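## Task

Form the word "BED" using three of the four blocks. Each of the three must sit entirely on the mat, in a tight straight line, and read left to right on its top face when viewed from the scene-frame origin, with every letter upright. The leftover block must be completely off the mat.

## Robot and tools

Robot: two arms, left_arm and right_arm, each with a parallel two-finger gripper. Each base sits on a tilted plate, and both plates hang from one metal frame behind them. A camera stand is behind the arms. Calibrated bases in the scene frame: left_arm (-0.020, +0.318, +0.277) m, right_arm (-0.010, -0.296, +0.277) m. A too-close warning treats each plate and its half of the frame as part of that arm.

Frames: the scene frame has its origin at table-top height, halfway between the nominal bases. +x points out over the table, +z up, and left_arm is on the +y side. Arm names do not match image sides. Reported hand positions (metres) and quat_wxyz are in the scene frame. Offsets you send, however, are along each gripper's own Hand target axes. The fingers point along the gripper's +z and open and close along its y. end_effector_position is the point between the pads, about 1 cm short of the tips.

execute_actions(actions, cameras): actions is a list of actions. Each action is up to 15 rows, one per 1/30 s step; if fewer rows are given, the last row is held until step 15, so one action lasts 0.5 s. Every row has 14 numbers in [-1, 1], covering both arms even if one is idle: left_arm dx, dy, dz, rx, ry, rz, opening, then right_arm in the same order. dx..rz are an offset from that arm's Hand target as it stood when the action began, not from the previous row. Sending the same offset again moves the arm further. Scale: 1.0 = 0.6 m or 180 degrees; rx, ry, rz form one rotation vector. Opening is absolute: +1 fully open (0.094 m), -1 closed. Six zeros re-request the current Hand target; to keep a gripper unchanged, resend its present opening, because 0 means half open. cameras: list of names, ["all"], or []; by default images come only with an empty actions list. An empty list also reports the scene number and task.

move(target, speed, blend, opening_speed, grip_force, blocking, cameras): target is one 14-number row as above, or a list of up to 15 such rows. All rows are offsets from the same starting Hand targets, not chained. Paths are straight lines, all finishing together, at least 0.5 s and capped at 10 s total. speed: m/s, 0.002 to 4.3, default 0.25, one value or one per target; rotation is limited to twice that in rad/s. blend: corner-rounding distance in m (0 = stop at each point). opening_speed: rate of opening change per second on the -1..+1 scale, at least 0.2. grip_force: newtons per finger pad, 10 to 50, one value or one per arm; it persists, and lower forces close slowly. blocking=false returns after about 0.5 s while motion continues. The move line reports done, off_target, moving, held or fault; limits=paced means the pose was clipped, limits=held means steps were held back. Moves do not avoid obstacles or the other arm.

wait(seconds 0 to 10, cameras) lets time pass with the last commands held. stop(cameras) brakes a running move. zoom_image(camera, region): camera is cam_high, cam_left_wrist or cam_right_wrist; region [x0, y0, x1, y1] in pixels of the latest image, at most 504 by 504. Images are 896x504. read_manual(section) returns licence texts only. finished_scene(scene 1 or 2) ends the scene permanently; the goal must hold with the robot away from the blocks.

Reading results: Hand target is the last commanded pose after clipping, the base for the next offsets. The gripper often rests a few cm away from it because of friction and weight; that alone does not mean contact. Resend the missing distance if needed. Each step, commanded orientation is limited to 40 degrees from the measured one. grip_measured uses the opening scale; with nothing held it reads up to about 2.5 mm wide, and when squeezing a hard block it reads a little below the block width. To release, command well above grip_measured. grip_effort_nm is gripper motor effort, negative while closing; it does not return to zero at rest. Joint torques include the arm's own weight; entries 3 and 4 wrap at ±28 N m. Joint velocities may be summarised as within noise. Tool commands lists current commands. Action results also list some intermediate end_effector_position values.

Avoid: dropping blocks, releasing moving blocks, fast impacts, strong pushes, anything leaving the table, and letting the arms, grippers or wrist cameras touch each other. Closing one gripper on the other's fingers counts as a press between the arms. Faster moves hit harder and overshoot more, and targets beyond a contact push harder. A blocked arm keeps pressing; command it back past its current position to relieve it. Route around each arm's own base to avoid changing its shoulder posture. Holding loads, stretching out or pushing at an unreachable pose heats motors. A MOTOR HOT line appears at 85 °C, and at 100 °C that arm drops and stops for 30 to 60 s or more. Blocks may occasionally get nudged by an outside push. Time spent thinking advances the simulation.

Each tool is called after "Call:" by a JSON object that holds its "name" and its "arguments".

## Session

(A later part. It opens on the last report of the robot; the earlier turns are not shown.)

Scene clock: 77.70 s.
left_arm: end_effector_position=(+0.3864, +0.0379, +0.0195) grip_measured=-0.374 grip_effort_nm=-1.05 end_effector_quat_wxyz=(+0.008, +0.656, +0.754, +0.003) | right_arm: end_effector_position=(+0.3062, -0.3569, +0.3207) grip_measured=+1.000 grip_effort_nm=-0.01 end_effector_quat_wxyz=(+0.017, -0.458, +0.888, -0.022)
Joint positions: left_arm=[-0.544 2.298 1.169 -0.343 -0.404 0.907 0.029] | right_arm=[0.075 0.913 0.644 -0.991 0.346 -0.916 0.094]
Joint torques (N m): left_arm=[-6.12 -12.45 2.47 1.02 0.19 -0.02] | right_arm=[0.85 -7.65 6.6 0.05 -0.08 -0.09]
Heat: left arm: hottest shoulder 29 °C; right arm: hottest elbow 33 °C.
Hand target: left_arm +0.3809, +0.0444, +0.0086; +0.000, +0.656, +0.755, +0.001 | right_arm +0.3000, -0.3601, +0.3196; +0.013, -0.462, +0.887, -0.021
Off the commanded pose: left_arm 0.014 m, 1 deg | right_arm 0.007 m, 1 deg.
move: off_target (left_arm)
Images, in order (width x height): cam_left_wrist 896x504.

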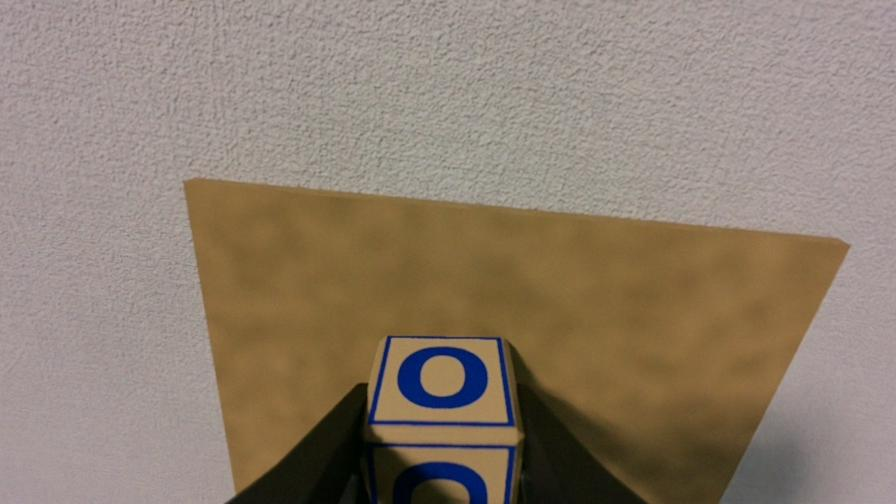

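Call:
{"name": "move", "arguments": {"target": [[0,0,0,0,0,0,0.15,0,0,0,0,0,0,1],[-0.0092,0.0055,-0.1,0,0,0,0.15,0,0,0,0,0,0,1],[-0.072,-0.01,-0.385,0,0,0,0.15,0,0,0,0,0,0,1]], "speed": [0.1,0.13,0.35], "blend": [0,0.02,0], "opening_speed": 1.2, "cameras": ["cam_left_wrist","cam_high"]}}

Scene clock: 81.23 s.
left_arm: end_effector_position=(+0.3677, +0.0103, +0.2274) grip_measured=+0.149 grip_effort_nm=0.06 end_effector_quat_wxyz=(-0.015, +0.661, +0.750, +0.000) | right_arm: end_effector_position=(+0.3062, -0.3569, +0.3207) grip_measured=+1.000 grip_effort_nm=-0.01 end_effector_quat_wxyz=(+0.017, -0.458, +0.888, -0.022)
Joint positions: left_arm=[-0.77 1.939 1.197 -0.879 -0.406 0.653 0.054] | right_arm=[0.075 0.913 0.644 -0.991 0.346 -0.916 0.094]
Joint torques (N m): left_arm=[-6.36 -12.51 8.02 0.23 -0.05 -0.19] | right_arm=[1.08 -7.71 6.6 0.09 -0.07 -0.09]
Heat: left arm: hottest shoulder 29 °C; right arm: hottest elbow 33 °C.
Hand target: left_arm +0.3809, +0.0006, +0.2395; +0.000, +0.656, +0.755, +0.001 | right_arm +0.3000, -0.3601, +0.3196; +0.013, -0.462, +0.887, -0.021
Off the commanded pose: left_arm 0.020 m, 2 deg | right_arm 0.007 m, 1 deg.
move: off_target (left_arm)
Images, in order (width x height): cam_high 896x504, cam_left_wrist 896x504.

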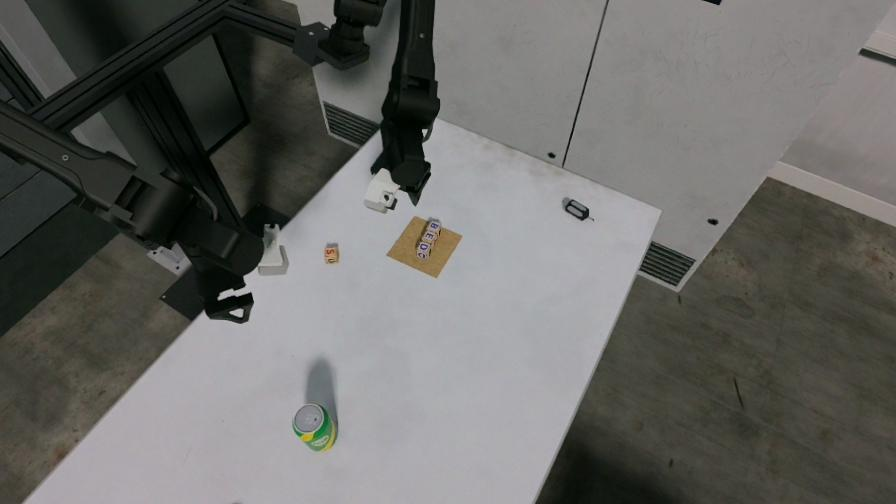

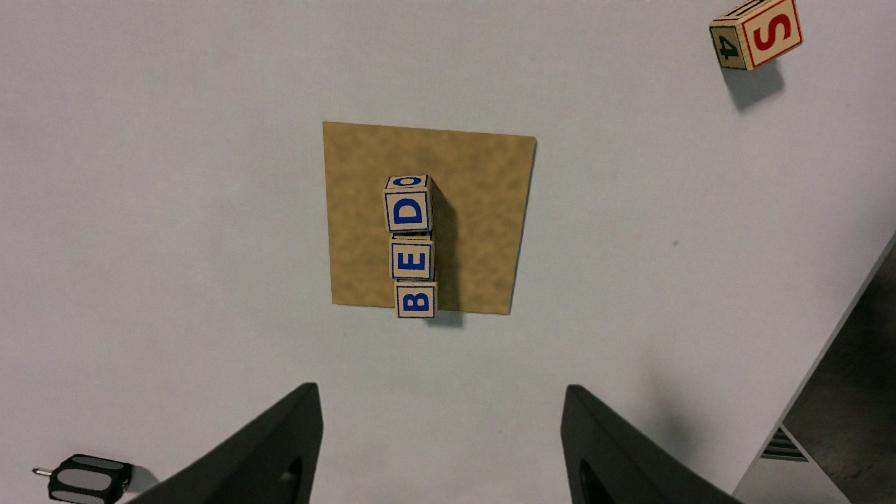

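Call:
{"name": "zoom_image", "arguments": {"camera": "cam_left_wrist", "region": [300, 110, 550, 340]}}

Call:
{"name": "zoom_image", "arguments": {"camera": "cam_high", "region": [380, 205, 470, 285]}}

Scaled by 2.016 from the camera's 896x504 image, which has a finer 1280x720 frame.

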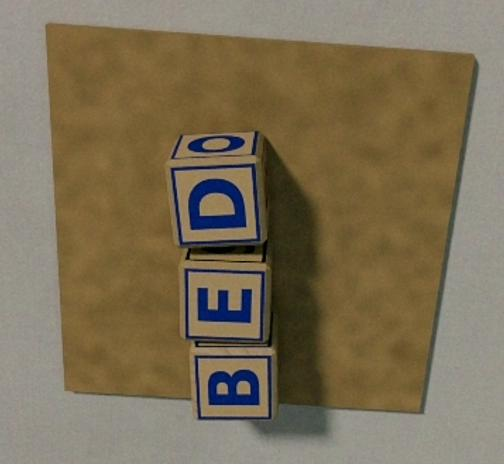

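Scaled by 5.600 from the camera's 896x504 image, which has a finer 1280x720 frame.

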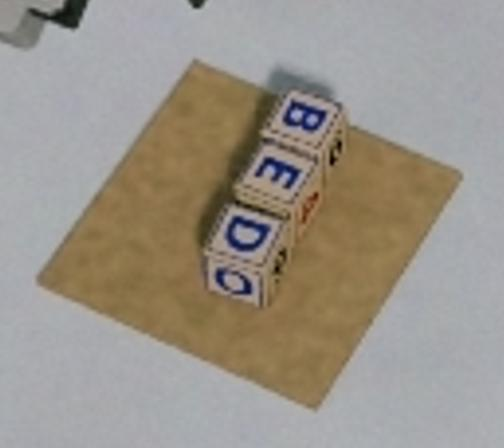

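Call:
{"name": "finished_scene", "arguments": {"scene": 2}}

The scene is finished: the task was done.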